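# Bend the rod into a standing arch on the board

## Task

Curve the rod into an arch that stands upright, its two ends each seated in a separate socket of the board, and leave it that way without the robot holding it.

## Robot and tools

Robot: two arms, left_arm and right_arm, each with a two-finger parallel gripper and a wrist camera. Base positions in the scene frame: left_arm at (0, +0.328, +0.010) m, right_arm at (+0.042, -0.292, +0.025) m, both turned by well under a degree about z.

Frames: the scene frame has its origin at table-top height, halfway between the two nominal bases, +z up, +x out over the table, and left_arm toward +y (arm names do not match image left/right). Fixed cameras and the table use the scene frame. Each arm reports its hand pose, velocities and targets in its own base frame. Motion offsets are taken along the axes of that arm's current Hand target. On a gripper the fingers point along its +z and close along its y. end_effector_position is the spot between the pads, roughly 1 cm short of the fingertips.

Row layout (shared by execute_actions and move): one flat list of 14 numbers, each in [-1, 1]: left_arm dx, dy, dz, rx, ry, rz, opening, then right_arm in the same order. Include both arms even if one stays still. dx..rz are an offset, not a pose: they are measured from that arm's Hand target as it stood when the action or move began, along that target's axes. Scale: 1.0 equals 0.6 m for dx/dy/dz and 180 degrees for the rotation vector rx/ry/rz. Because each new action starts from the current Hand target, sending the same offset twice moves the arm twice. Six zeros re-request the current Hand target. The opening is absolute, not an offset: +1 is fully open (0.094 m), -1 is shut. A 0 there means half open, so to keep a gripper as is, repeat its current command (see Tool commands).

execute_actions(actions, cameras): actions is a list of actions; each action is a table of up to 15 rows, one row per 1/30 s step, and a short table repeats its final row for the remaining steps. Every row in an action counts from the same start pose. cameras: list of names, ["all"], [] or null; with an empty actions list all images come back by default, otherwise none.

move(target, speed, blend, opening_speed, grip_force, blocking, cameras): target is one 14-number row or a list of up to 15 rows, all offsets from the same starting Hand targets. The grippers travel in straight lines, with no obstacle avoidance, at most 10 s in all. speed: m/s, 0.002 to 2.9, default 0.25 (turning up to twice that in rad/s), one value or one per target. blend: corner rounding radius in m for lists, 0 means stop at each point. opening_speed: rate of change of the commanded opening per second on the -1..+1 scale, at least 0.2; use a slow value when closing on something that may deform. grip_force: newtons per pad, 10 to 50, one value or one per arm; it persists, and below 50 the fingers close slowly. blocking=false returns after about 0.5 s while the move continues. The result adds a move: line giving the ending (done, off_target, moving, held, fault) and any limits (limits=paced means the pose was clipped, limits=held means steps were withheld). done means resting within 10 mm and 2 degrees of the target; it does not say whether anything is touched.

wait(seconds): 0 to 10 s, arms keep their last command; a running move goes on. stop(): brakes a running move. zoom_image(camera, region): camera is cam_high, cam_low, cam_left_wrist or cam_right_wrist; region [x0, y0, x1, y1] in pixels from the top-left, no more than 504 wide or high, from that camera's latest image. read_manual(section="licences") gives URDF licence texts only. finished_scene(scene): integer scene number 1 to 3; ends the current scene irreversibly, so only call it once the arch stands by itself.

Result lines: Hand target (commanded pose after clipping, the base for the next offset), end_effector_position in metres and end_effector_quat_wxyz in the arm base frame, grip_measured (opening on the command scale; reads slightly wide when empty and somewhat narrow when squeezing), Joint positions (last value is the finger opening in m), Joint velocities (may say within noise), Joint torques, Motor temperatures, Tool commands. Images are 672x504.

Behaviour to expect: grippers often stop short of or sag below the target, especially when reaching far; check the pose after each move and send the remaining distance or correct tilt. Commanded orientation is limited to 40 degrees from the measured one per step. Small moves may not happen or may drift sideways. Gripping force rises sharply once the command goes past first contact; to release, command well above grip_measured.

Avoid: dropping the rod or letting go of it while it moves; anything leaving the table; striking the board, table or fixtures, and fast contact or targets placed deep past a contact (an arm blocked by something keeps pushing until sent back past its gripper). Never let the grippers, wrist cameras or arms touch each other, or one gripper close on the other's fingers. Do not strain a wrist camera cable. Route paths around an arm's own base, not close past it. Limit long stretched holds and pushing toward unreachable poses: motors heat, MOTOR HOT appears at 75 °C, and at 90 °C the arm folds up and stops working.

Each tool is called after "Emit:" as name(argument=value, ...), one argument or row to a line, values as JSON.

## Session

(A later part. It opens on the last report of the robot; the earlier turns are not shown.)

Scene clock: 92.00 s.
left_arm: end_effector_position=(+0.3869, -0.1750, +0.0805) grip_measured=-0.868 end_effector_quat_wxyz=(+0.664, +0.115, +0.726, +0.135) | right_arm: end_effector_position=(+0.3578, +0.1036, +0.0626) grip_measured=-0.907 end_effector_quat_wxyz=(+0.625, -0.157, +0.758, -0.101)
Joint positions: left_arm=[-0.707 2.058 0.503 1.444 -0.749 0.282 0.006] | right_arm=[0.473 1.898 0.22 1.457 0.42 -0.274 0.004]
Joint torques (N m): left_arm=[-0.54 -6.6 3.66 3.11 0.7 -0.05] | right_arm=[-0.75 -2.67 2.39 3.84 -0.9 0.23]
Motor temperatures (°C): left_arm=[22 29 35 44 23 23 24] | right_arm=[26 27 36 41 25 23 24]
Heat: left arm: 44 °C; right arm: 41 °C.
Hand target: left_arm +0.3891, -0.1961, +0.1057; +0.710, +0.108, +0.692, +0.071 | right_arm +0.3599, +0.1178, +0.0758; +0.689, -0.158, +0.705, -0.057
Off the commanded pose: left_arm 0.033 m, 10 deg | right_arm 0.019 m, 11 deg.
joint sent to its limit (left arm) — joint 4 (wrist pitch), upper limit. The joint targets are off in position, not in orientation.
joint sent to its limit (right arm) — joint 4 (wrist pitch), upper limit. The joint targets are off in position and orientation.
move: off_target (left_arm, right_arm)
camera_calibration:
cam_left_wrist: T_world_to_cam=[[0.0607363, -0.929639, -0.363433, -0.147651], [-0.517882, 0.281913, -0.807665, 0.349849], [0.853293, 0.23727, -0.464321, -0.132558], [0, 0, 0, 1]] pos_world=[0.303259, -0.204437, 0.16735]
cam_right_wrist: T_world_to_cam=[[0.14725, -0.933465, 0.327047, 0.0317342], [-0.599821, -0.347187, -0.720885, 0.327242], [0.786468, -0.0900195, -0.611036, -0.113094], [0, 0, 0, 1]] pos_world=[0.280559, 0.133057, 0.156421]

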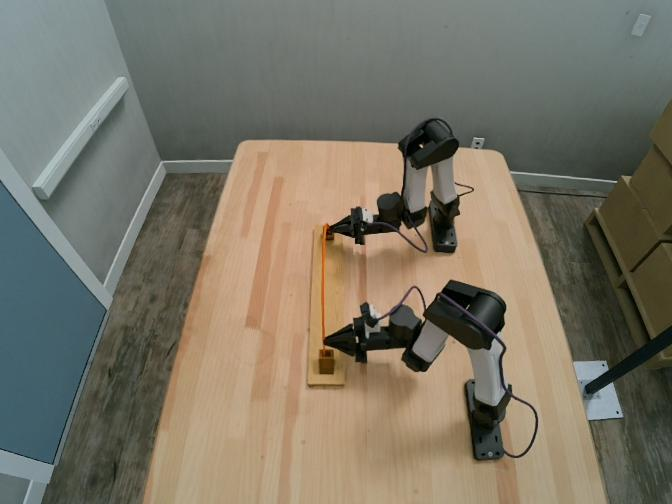

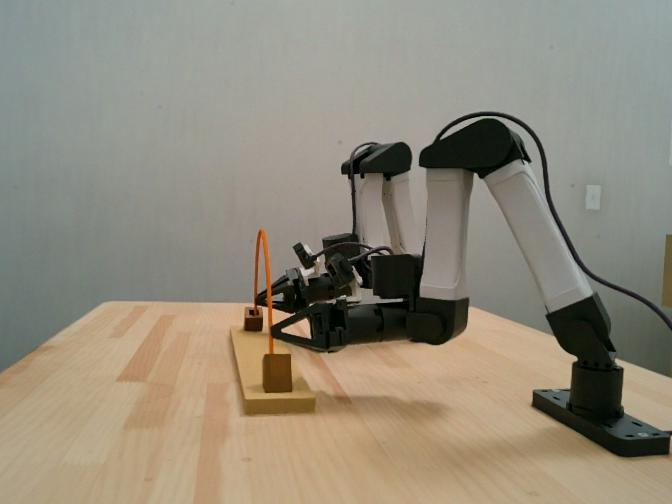

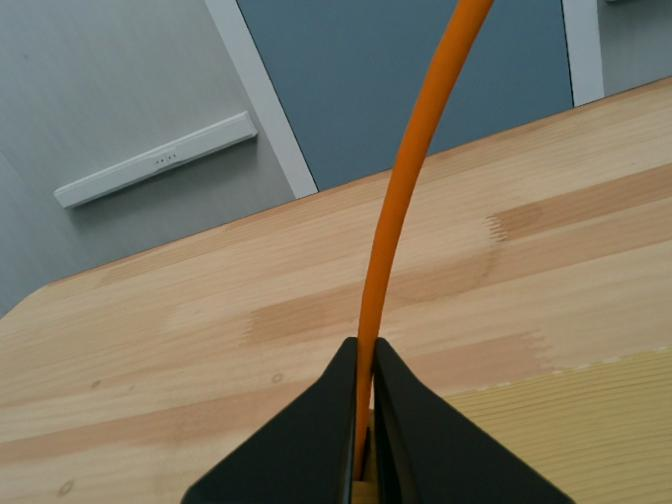

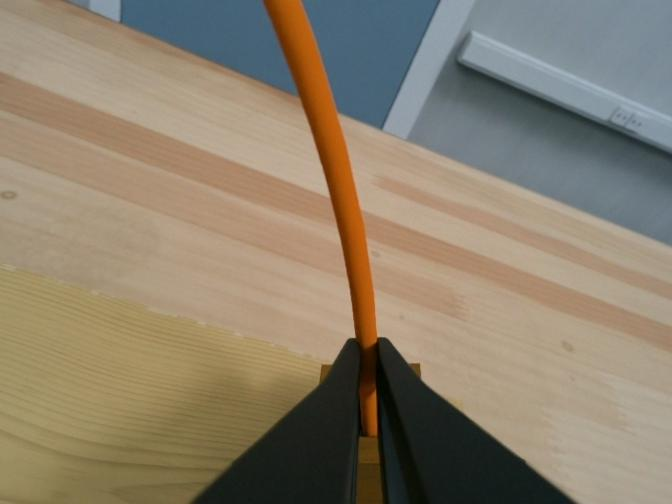

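Emit:
move(
  target=[0.0122, 0.0142, 0.0008, 0, 0, 0.0333, -1.0, 0.0102, -0.0067, 0.0142, 0, 0, -0.0333, -1.0],
  speed=0.05,
  cameras=["cam_high", "cam_low", "cam_left_wrist", "cam_right_wrist"],
)

Emit:
zoom_image(
  camera="cam_high",
  region=[290, 310, 370, 390],
)

Emit:
zoom_image(
  camera="cam_high",
  region=[295, 195, 365, 255],
)

Emit:
zoom_image(
  camera="cam_low",
  region=[215, 215, 335, 420],
)

Scene clock: 101.00 s.
left_arm: end_effector_position=(+0.3888, -0.1682, +0.0774) grip_measured=-0.868 end_effector_quat_wxyz=(+0.655, +0.148, +0.723, +0.160) | right_arm: end_effector_position=(+0.3657, +0.1078, +0.0592) grip_measured=-0.907 end_effector_quat_wxyz=(+0.620, -0.201, +0.750, -0.115)
Joint positions: left_arm=[-0.681 2.058 0.49 1.449 -0.717 0.362 0.006] | right_arm=[0.449 1.927 0.248 1.459 0.361 -0.366 0.004]
Joint torques (N m): left_arm=[-0.32 -6.65 3.11 3.08 0.64 0.07] | right_arm=[-1.25 -2.41 2.3 3.84 -0.66 0.08]
Heat: left arm: 46 °C; right arm: 44 °C.
Hand target: left_arm +0.3902, -0.1861, +0.1007; +0.705, +0.144, +0.686, +0.108 | right_arm +0.3689, +0.1134, +0.0707; +0.685, -0.194, +0.696, -0.093
Off the commanded pose: left_arm 0.029 m, 9 deg | right_arm 0.013 m, 10 deg.
joint sent to its limit (left arm) — joint 4 (wrist pitch), upper limit. The joint targets are off in position, not in orientation.
joint sent to its limit (right arm) — joint 4 (wrist pitch), upper limit. The joint targets are off in position and orientation.
move: off_target (left_arm, right_arm)
camera_calibration:
cam_left_wrist: T_world_to_cam=[[0.0440249, -0.89719, -0.439446, -0.124749], [-0.523943, 0.35379, -0.774801, 0.358272], [0.850615, 0.264355, -0.454501, -0.132462], [0, 0, 0, 1]] pos_world=[0.30588, -0.203659, 0.162565]
cam_right_wrist: T_world_to_cam=[[0.19391, -0.896222, 0.39898, 0.0103756], [-0.580039, -0.432736, -0.69014, 0.331171], [0.791172, -0.0975989, -0.603756, -0.122484], [0, 0, 0, 1]] pos_world=[0.286986, 0.140654, 0.150464]

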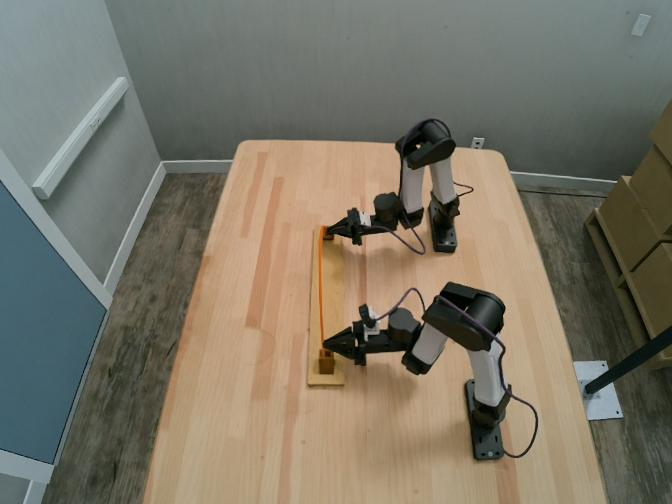

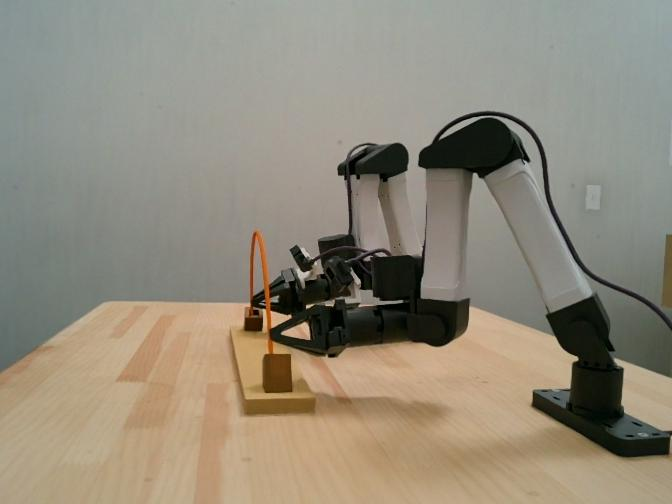

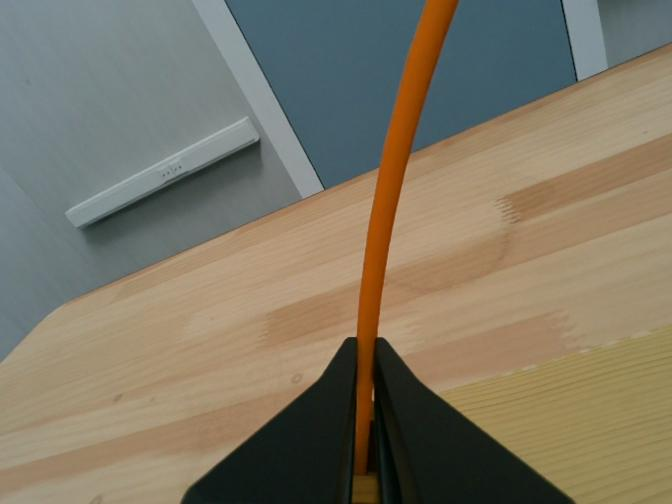

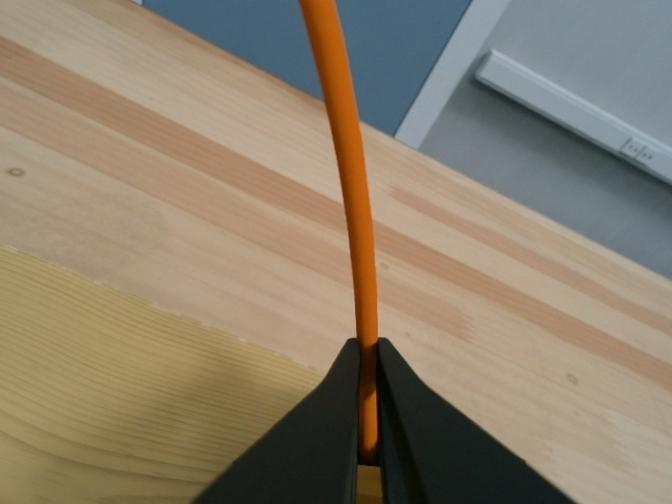

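Scaled by 6.300 from the camera's 672x504 image, which has a finer 960x720 frame.

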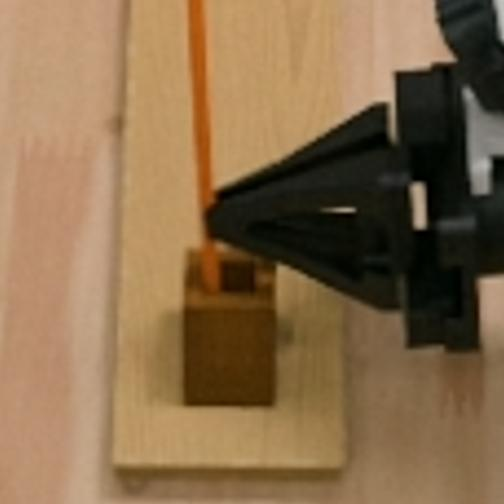

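Scaled by 7.200 from the camera's 672x504 image, which has a finer 960x720 frame.

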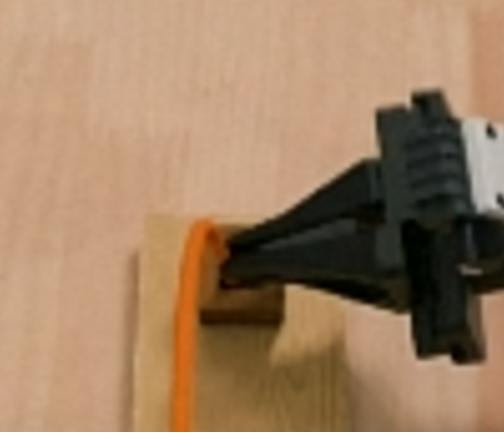

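Scaled by 2.459 from the camera's 672x504 image, which has a finer 960x720 frame.

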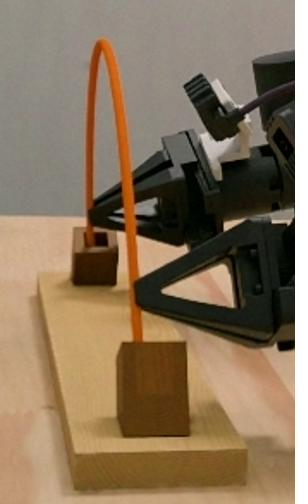

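Emit:
move(
  target=[0.009, 0.0147, 0.001, 0, 0, 0.011, -1.0, 0.0137, -0.023, -0.0018, 0, 0, -0.011, -1.0],
  speed=0.04,
  cameras=["cam_high", "cam_low", "cam_left_wrist", "cam_right_wrist"],
)

Emit:
zoom_image(
  camera="cam_high",
  region=[290, 310, 370, 390],
)

Emit:
zoom_image(
  camera="cam_low",
  region=[215, 215, 335, 420],
)

Scene clock: 117.77 s.
left_arm: end_effector_position=(+0.3900, -0.1684, +0.0763) grip_measured=-0.868 end_effector_quat_wxyz=(+0.654, +0.168, +0.721, +0.156) | right_arm: end_effector_position=(+0.3697, +0.1067, +0.0582) grip_measured=-0.907 end_effector_quat_wxyz=(+0.621, -0.229, +0.744, -0.096)
Joint positions: left_arm=[-0.663 2.055 0.479 1.455 -0.664 0.388 0.006] | right_arm=[0.388 1.927 0.248 1.461 0.237 -0.401 0.004]
Joint torques (N m): left_arm=[0.46 -7.06 2.37 3.05 0.42 0.1] | right_arm=[-2.13 -3.33 0.79 3.85 -0.18 -0.05]
Motor temperatures (°C): left_arm=[22 30 33 51 23 23 24] | right_arm=[26 26 35 47 25 23 24]
Heat: left arm: 51 °C; right arm: 47 °C.
Hand target: left_arm +0.3914, -0.1760, +0.0988; +0.703, +0.156, +0.683, +0.120 | right_arm +0.3699, +0.0974, +0.0687; +0.683, -0.206, +0.693, -0.104
Off the commanded pose: left_arm 0.024 m, 8 deg | right_arm 0.014 m, 10 deg.
joint sent to its limit (left arm) — joint 4 (wrist pitch), upper limit. The joint targets are off in position and orientation.
joint sent to its limit (right arm) — joint 4 (wrist pitch), upper limit. The joint targets are off in position and orientation.
move: off_target (left_arm, right_arm)
camera_calibration:
cam_left_wrist: T_world_to_cam=[[0.00944257, -0.888255, -0.459254, -0.108984], [-0.514957, 0.389372, -0.763681, 0.359856], [0.857164, 0.243707, -0.453736, -0.139945], [0, 0, 0, 1]] pos_world=[0.306295, -0.202818, 0.161266]
cam_right_wrist: T_world_to_cam=[[0.255865, -0.877457, 0.405713, -0.0163737], [-0.553371, -0.477063, -0.682782, 0.326661], [0.792662, -0.04981, -0.607623, -0.131674], [0, 0, 0, 1]] pos_world=[0.289327, 0.134912, 0.149673]

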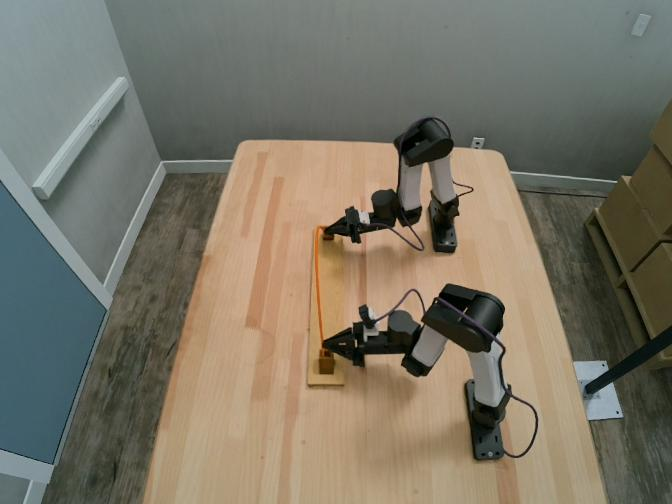

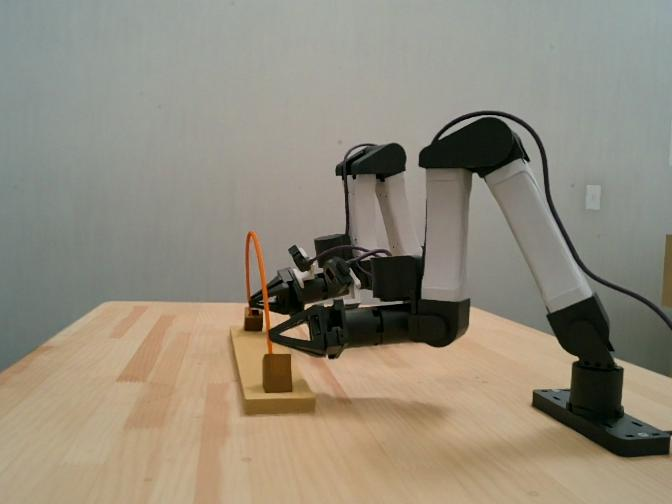

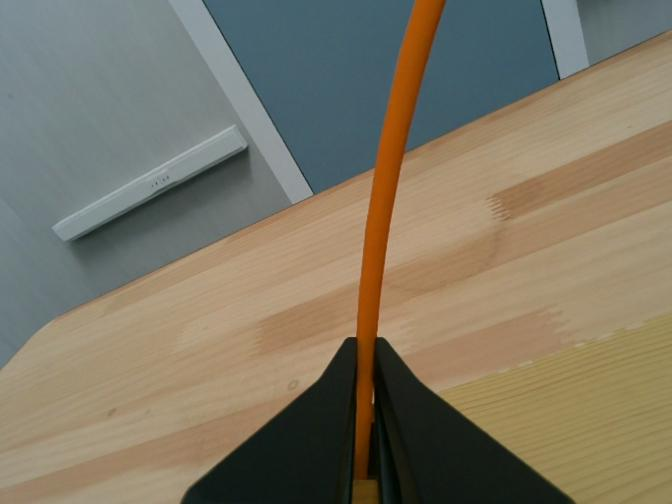

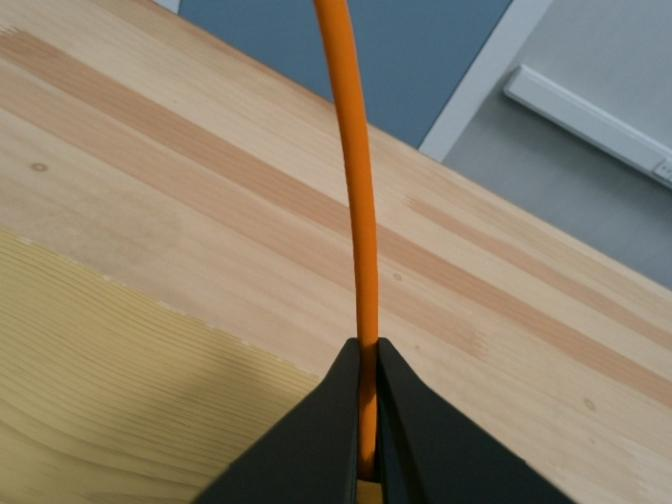

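Scaled by 6.300 from the camera's 672x504 image, which has a finer 960x720 frame.

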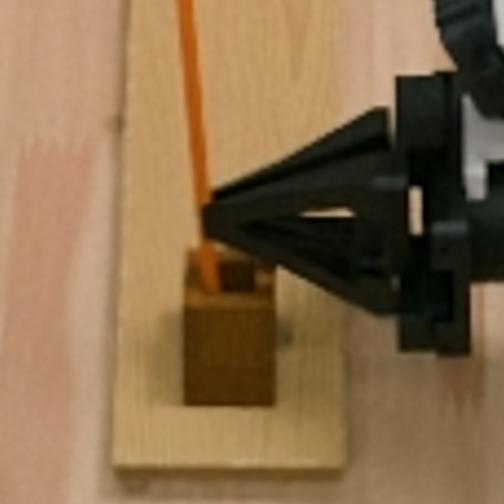

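Scaled by 2.459 from the camera's 672x504 image, which has a finer 960x720 frame.

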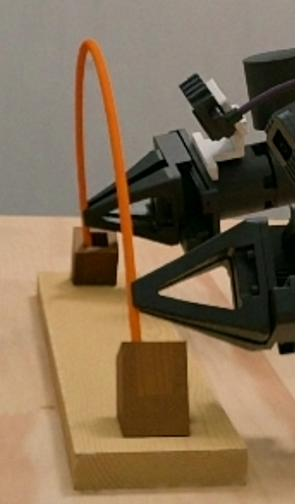

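Emit:
move(
  target=[-0.0002, -0.0002, -0.005, 0, 0, 0, -1.0, -0.0058, 0.0133, -0.008, 0, 0, 0, -1.0],
  speed=0.04,
  cameras=["cam_high", "cam_low"],
)

Emit:
zoom_image(
  camera="cam_high",
  region=[295, 215, 375, 395],
)

Emit:
zoom_image(
  camera="cam_low",
  region=[215, 215, 335, 420],
)

Scene clock: 123.17 s.
left_arm: end_effector_position=(+0.3893, -0.1676, +0.0764) grip_measured=-0.868 end_effector_quat_wxyz=(+0.654, +0.170, +0.721, +0.154) | right_arm: end_effector_position=(+0.3685, +0.1082, +0.0584) grip_measured=-0.907 end_effector_quat_wxyz=(+0.620, -0.227, +0.744, -0.103)
Joint positions: left_arm=[-0.66 2.051 0.473 1.455 -0.657 0.388 0.006] | right_arm=[0.406 1.927 0.248 1.461 0.268 -0.401 0.004]
Joint torques (N m): left_arm=[-0.02 -7.12 2.09 3.05 0.28 0.07] | right_arm=[-0.06 -3.95 -0.02 3.84 -0.04 0.06]
Heat: left arm: 53 °C; right arm: 48 °C.
Hand target: left_arm +0.3884, -0.1760, +0.0988; +0.703, +0.156, +0.683, +0.120 | right_arm +0.3639, +0.1054, +0.0687; +0.683, -0.206, +0.693, -0.104
Off the commanded pose: left_arm 0.024 m, 8 deg | right_arm 0.012 m, 10 deg.
joint sent to its limit (left arm) — joint 4 (wrist pitch), upper limit. The joint targets are off in position and orientation.
joint sent to its limit (right arm) — joint 4 (wrist pitch), upper limit. The joint targets are off in position and orientation.
move: off_target (left_arm, right_arm)
Images, in order (width x height): cam_high 672x504, cam_low 672x504.

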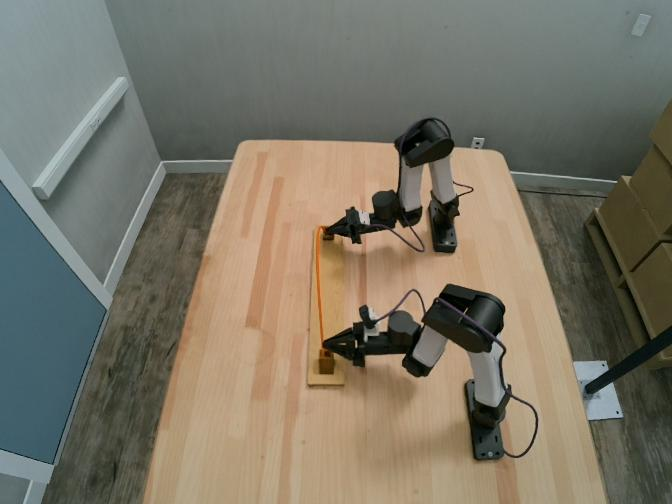

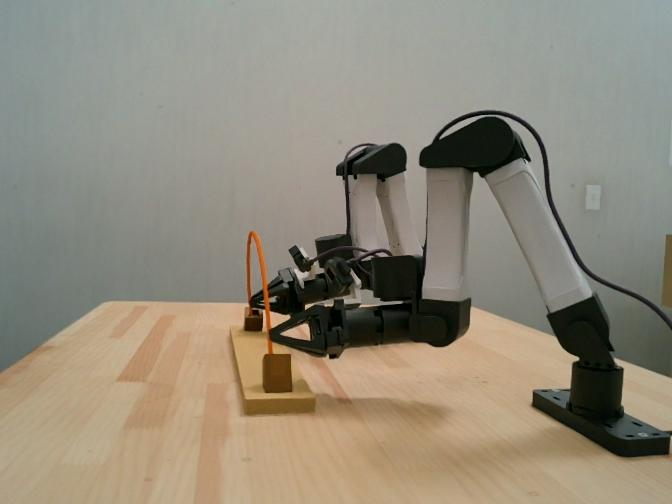

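Scaled by 2.800 from the camera's 672x504 image, which has a finer 960x720 frame.

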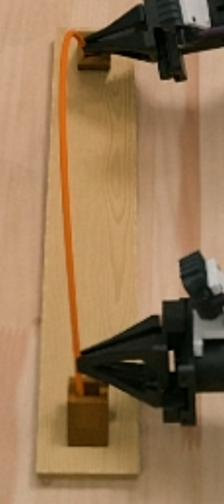

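Scaled by 2.459 from the camera's 672x504 image, which has a finer 960x720 frame.

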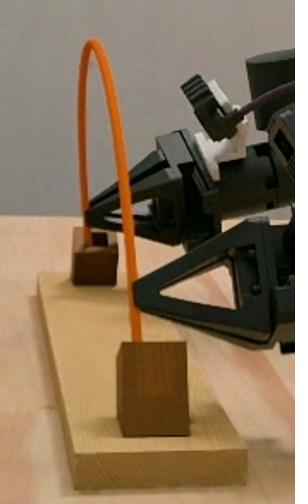

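Emit:
move(
  target=[0, 0, 0, 0, 0, 0, -0.5, 0, 0, 0, 0, 0, 0, -0.5],
  speed=0.04,
  opening_speed=0.3,
  cameras=["cam_high", "cam_low", "cam_left_wrist", "cam_right_wrist"],
)

Emit:
zoom_image(
  camera="cam_high",
  region=[295, 215, 375, 395],
)

Emit:
zoom_image(
  camera="cam_low",
  region=[215, 215, 335, 420],
)

Scene clock: 127.30 s.
left_arm: end_effector_position=(+0.3873, -0.1685, +0.0737) grip_measured=-0.503 end_effector_quat_wxyz=(+0.652, +0.177, +0.722, +0.151) | right_arm: end_effector_position=(+0.3628, +0.0980, +0.0494) grip_measured=-0.502 end_effector_quat_wxyz=(+0.606, -0.221, +0.755, -0.117)
Joint positions: left_arm=[-0.66 2.051 0.463 1.455 -0.643 0.388 0.023] | right_arm=[0.398 1.936 0.225 1.461 0.294 -0.401 0.023]
Joint torques (N m): left_arm=[0.02 -7.09 2.77 3.06 0.13 0.07] | right_arm=[0.32 -4.68 1.65 3.83 -0.28 0.09]
Heat: left arm: 54 °C; right arm: 49 °C.
Hand target: left_arm +0.3884, -0.1760, +0.0988; +0.703, +0.156, +0.683, +0.120 | right_arm +0.3639, +0.1054, +0.0687; +0.683, -0.206, +0.693, -0.104
Off the commanded pose: left_arm 0.026 m, 9 deg | right_arm 0.021 m, 12 deg.
joint sent to its limit (left arm) — joint 4 (wrist pitch), upper limit. The joint targets are off in position and orientation.
joint sent to its limit (right arm) — joint 4 (wrist pitch), upper limit. The joint targets are off in position and orientation.
move: off_target (left_arm, right_arm)
camera_calibration:
cam_left_wrist: T_world_to_cam=[[-0.0113536, -0.886164, -0.463232, -0.101504], [-0.515451, 0.402156, -0.756691, 0.358315], [0.856844, 0.230182, -0.46134, -0.140365], [0, 0, 0, 1]] pos_world=[0.303812, -0.201738, 0.159358]
cam_right_wrist: T_world_to_cam=[[0.22702, -0.878076, 0.421242, -0.00897094], [-0.590929, -0.468009, -0.657092, 0.324263], [0.774122, -0.0997505, -0.625128, -0.119569], [0, 0, 0, 1]] pos_world=[0.286214, 0.131954, 0.142104]

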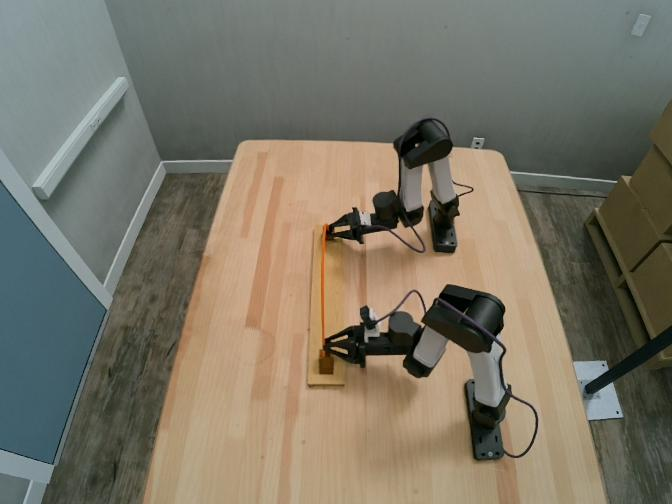

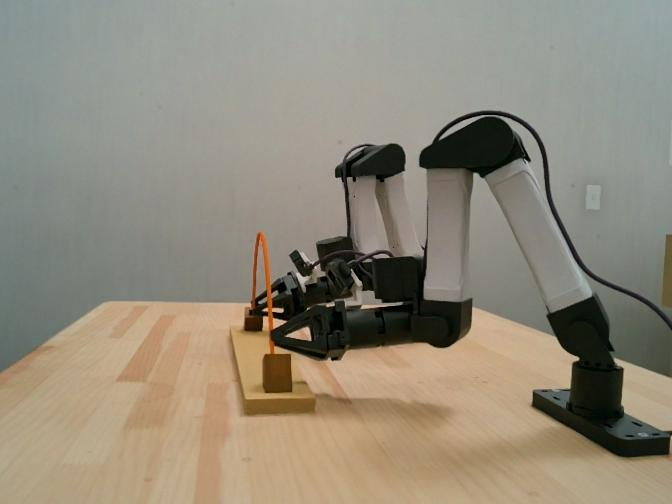

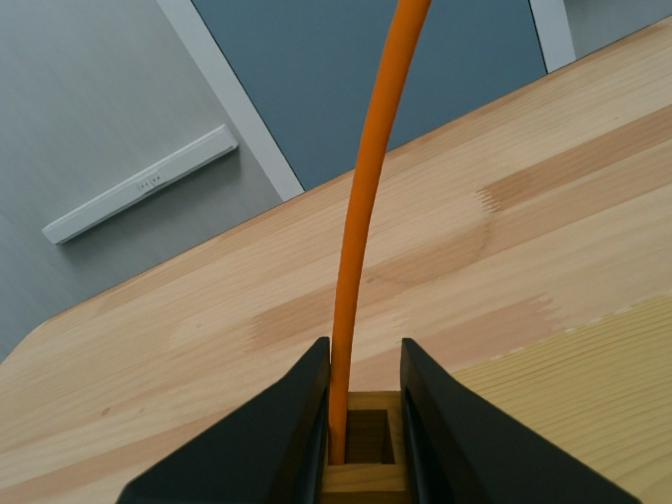

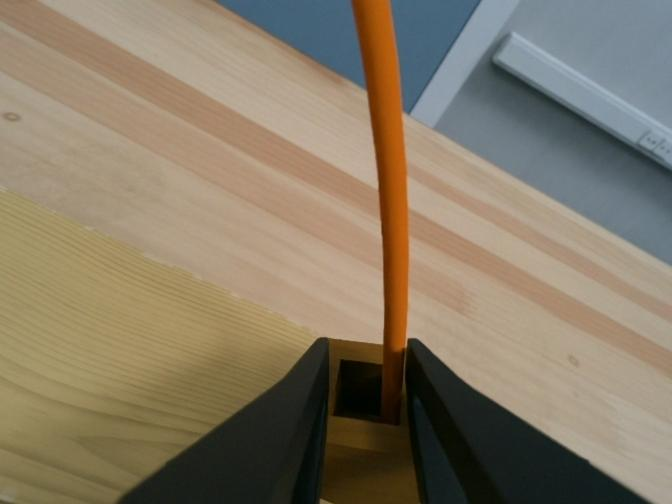

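Scaled by 2.800 from the camera's 672x504 image, which has a finer 960x720 frame.

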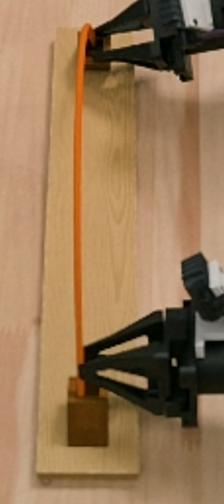

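Scaled by 2.459 from the camera's 672x504 image, which has a finer 960x720 frame.

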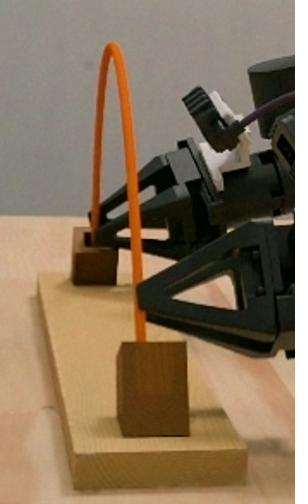

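Emit:
move(
  target=[0, 0, 0, 0, 0, 0, 0.2, 0, 0, 0, 0, 0, 0, 0.2],
  speed=0.04,
  opening_speed=0.5,
  cameras=["cam_low", "cam_left_wrist", "cam_right_wrist"],
)

Emit:
zoom_image(
  camera="cam_low",
  region=[215, 215, 335, 420],
)

Scene clock: 132.60 s.
left_arm: end_effector_position=(+0.3872, -0.1717, +0.0735) grip_measured=+0.197 end_effector_quat_wxyz=(+0.653, +0.183, +0.721, +0.144) | right_arm: end_effector_position=(+0.3628, +0.0980, +0.0494) grip_measured=+0.198 end_effector_quat_wxyz=(+0.606, -0.221, +0.755, -0.117)
Joint positions: left_arm=[-0.66 2.051 0.463 1.455 -0.625 0.388 0.056] | right_arm=[0.398 1.936 0.225 1.461 0.294 -0.401 0.056]
Joint torques (N m): left_arm=[0.03 -7.08 2.78 3.07 0.03 0.06] | right_arm=[0.32 -4.7 1.66 3.83 -0.28 0.09]
Motor temperatures (°C): left_arm=[22 31 33 55 23 23 24] | right_arm=[26 27 34 49 25 23 24]
Heat: left arm: 55 °C; right arm: 49 °C.
Hand target: left_arm +0.3884, -0.1760, +0.0988; +0.703, +0.156, +0.683, +0.120 | right_arm +0.3639, +0.1054, +0.0687; +0.683, -0.206, +0.693, -0.104
Off the commanded pose: left_arm 0.026 m, 8 deg | right_arm 0.021 m, 12 deg.
joint sent to its limit (left arm) — joint 4 (wrist pitch), upper limit. The joint targets are off in position and orientation.
joint sent to its limit (right arm) — joint 4 (wrist pitch), upper limit. The joint targets are off in position and orientation.
move: off_target (left_arm, right_arm)
camera_calibration:
cam_left_wrist: T_world_to_cam=[[-0.0281961, -0.886714, -0.461457, -0.0981827], [-0.509129, 0.410014, -0.756754, 0.358281], [0.860228, 0.213604, -0.463013, -0.143769], [0, 0, 0, 1]] pos_world=[0.303317, -0.203251, 0.159257]
cam_right_wrist: T_world_to_cam=[[0.22702, -0.878076, 0.421242, -0.00897094], [-0.590929, -0.468009, -0.657092, 0.324263], [0.774122, -0.0997505, -0.625128, -0.119569], [0, 0, 0, 1]] pos_world=[0.286214, 0.131954, 0.142104]
Images, in order (width x height): cam_low 672x504, cam_left_wrist 672x504, cam_right_wrist 672x504.

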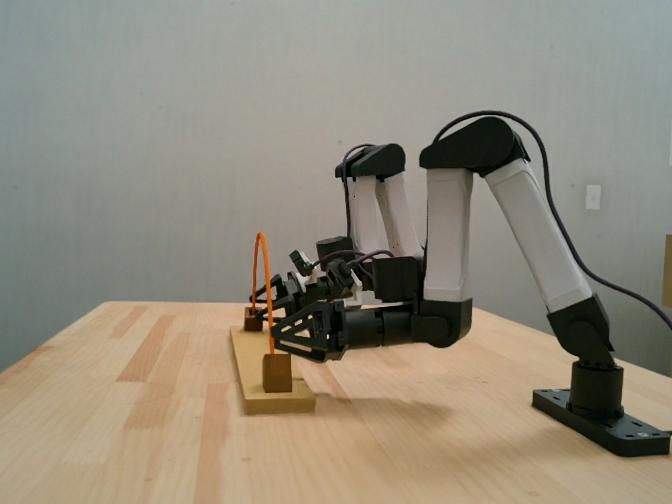

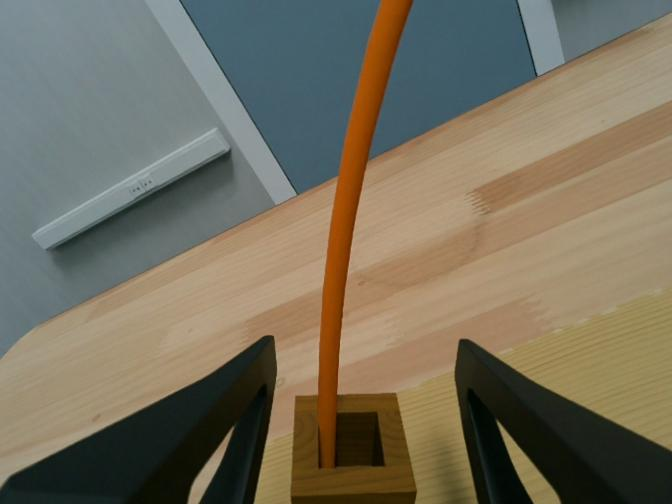

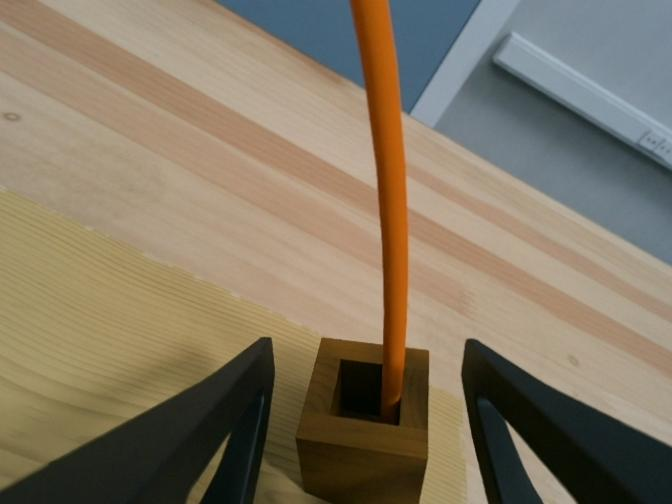

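Scaled by 2.459 from the camera's 672x504 image, which has a finer 960x720 frame.

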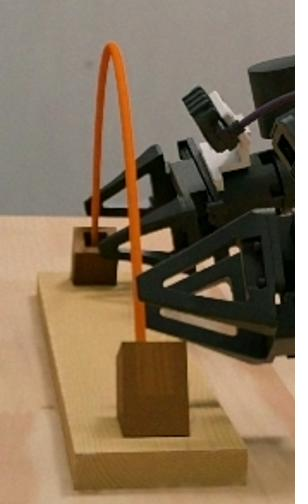

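Emit:
move(
  target=[
    [-0.0347, 0.0083, -0.0992, 0, 0, 0, 0.2, -0.032, 0.0002, -0.1005, 0, 0, 0, 0.2],
    [-0.2205, 0.0835, -0.1287, 0, 0, 0, 0.2, -0.2132, -0.0802, -0.1427, 0, 0, 0, 0.2],
  ],
  speed=[0.06, 0.15],
  blend=[0.01, 0],
  cameras=["cam_high", "cam_low", "cam_left_wrist", "cam_right_wrist"],
)

Emit:
zoom_image(
  camera="cam_low",
  region=[215, 215, 335, 420],
)

Emit:
zoom_image(
  camera="cam_high",
  region=[295, 215, 375, 395],
)

Scene clock: 141.17 s.
left_arm: end_effector_position=(+0.3087, -0.1739, +0.2215) grip_measured=+0.197 end_effector_quat_wxyz=(+0.692, +0.174, +0.688, +0.134) | right_arm: end_effector_position=(+0.2806, +0.1043, +0.1962) grip_measured=+0.198 end_effector_quat_wxyz=(+0.678, -0.215, +0.693, -0.116)
Joint positions: left_arm=[-0.882 1.21 0.394 0.806 -0.825 0.431 0.056] | right_arm=[0.645 0.721 0.168 0.491 0.513 -0.439 0.056]
Joint torques (N m): left_arm=[-0.68 -4.7 8.57 1.77 -0.21 -0.03] | right_arm=[-1.14 -0.57 10.36 2.1 -0.31 0.29]
Motor temperatures (°C): left_arm=[22 32 33 55 23 23 23] | right_arm=[26 27 35 49 25 23 23]
Heat: left arm: 55 °C; right arm: 49 °C.
Hand target: left_arm +0.3086, -0.1759, +0.2388; +0.703, +0.156, +0.683, +0.120 | right_arm +0.2837, +0.1054, +0.2085; +0.683, -0.206, +0.693, -0.104
Off the commanded pose: left_arm 0.017 m, 3 deg | right_arm 0.013 m, 2 deg.
move: off_target (left_arm, right_arm)
camera_calibration:
cam_left_wrist: T_world_to_cam=[[-0.00513287, -0.900679, -0.434454, -0.049593], [-0.421304, 0.395967, -0.815913, 0.414738], [0.906905, 0.178849, -0.381492, -0.0456571], [0, 0, 0, 1]] pos_world=[0.215883, -0.200724, 0.299426]
cam_right_wrist: T_world_to_cam=[[0.178736, -0.882217, 0.435599, -0.0354362], [-0.443365, -0.467449, -0.7648, 0.354679], [0.87834, -0.0564323, -0.474695, -0.0268326], [0, 0, 0, 1]] pos_world=[0.187154, 0.133018, 0.273957]

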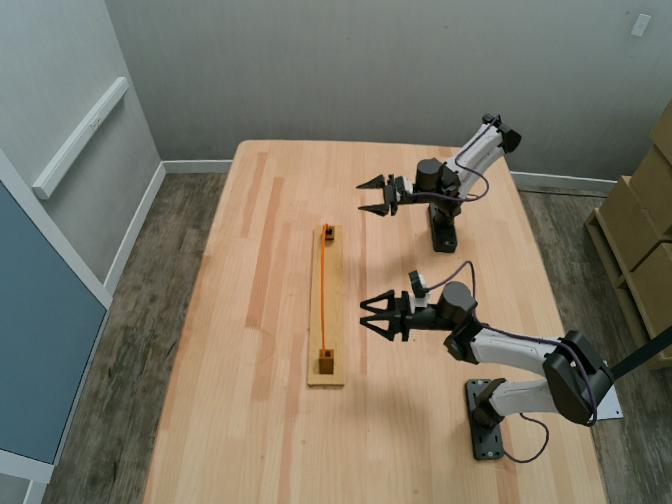

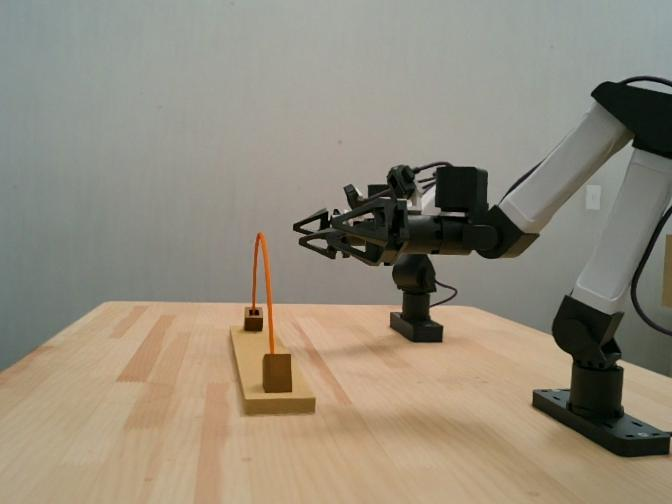

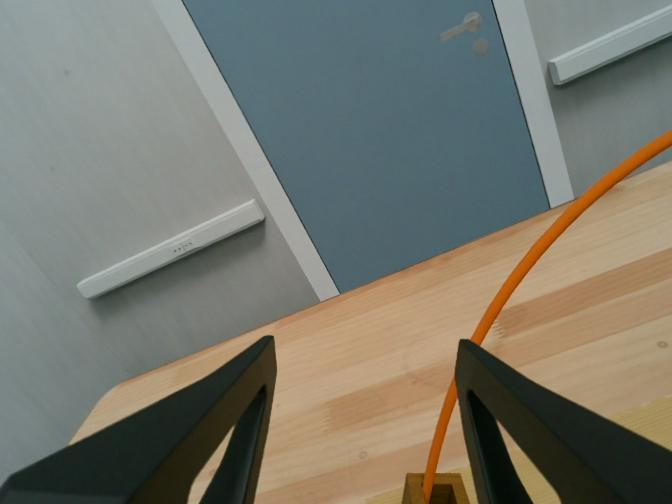

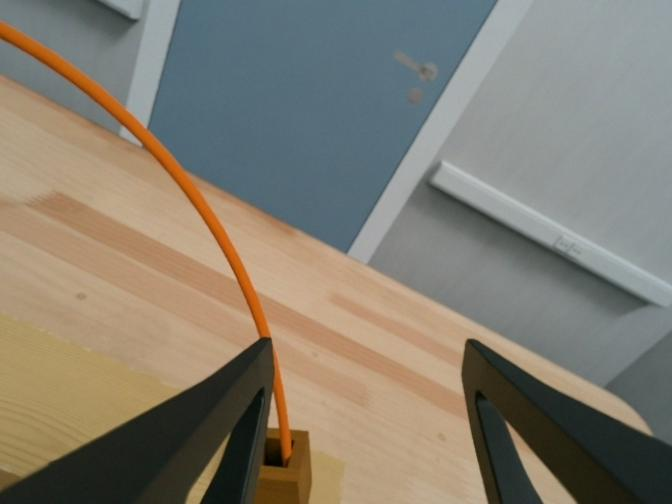

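Scaled by 2.459 from the camera's 672x504 image, which has a finer 960x720 frame.

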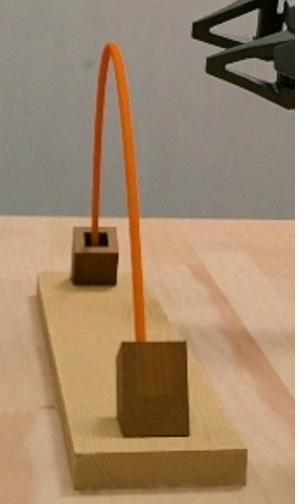

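Scaled by 2.800 from the camera's 672x504 image, which has a finer 960x720 frame.

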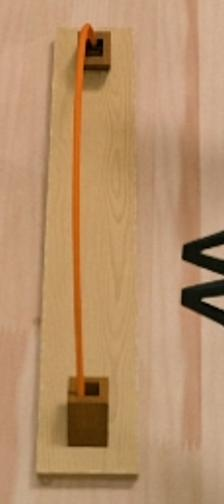

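Emit:
finished_scene(
  scene=2,
)

The scene is finished: the task was done.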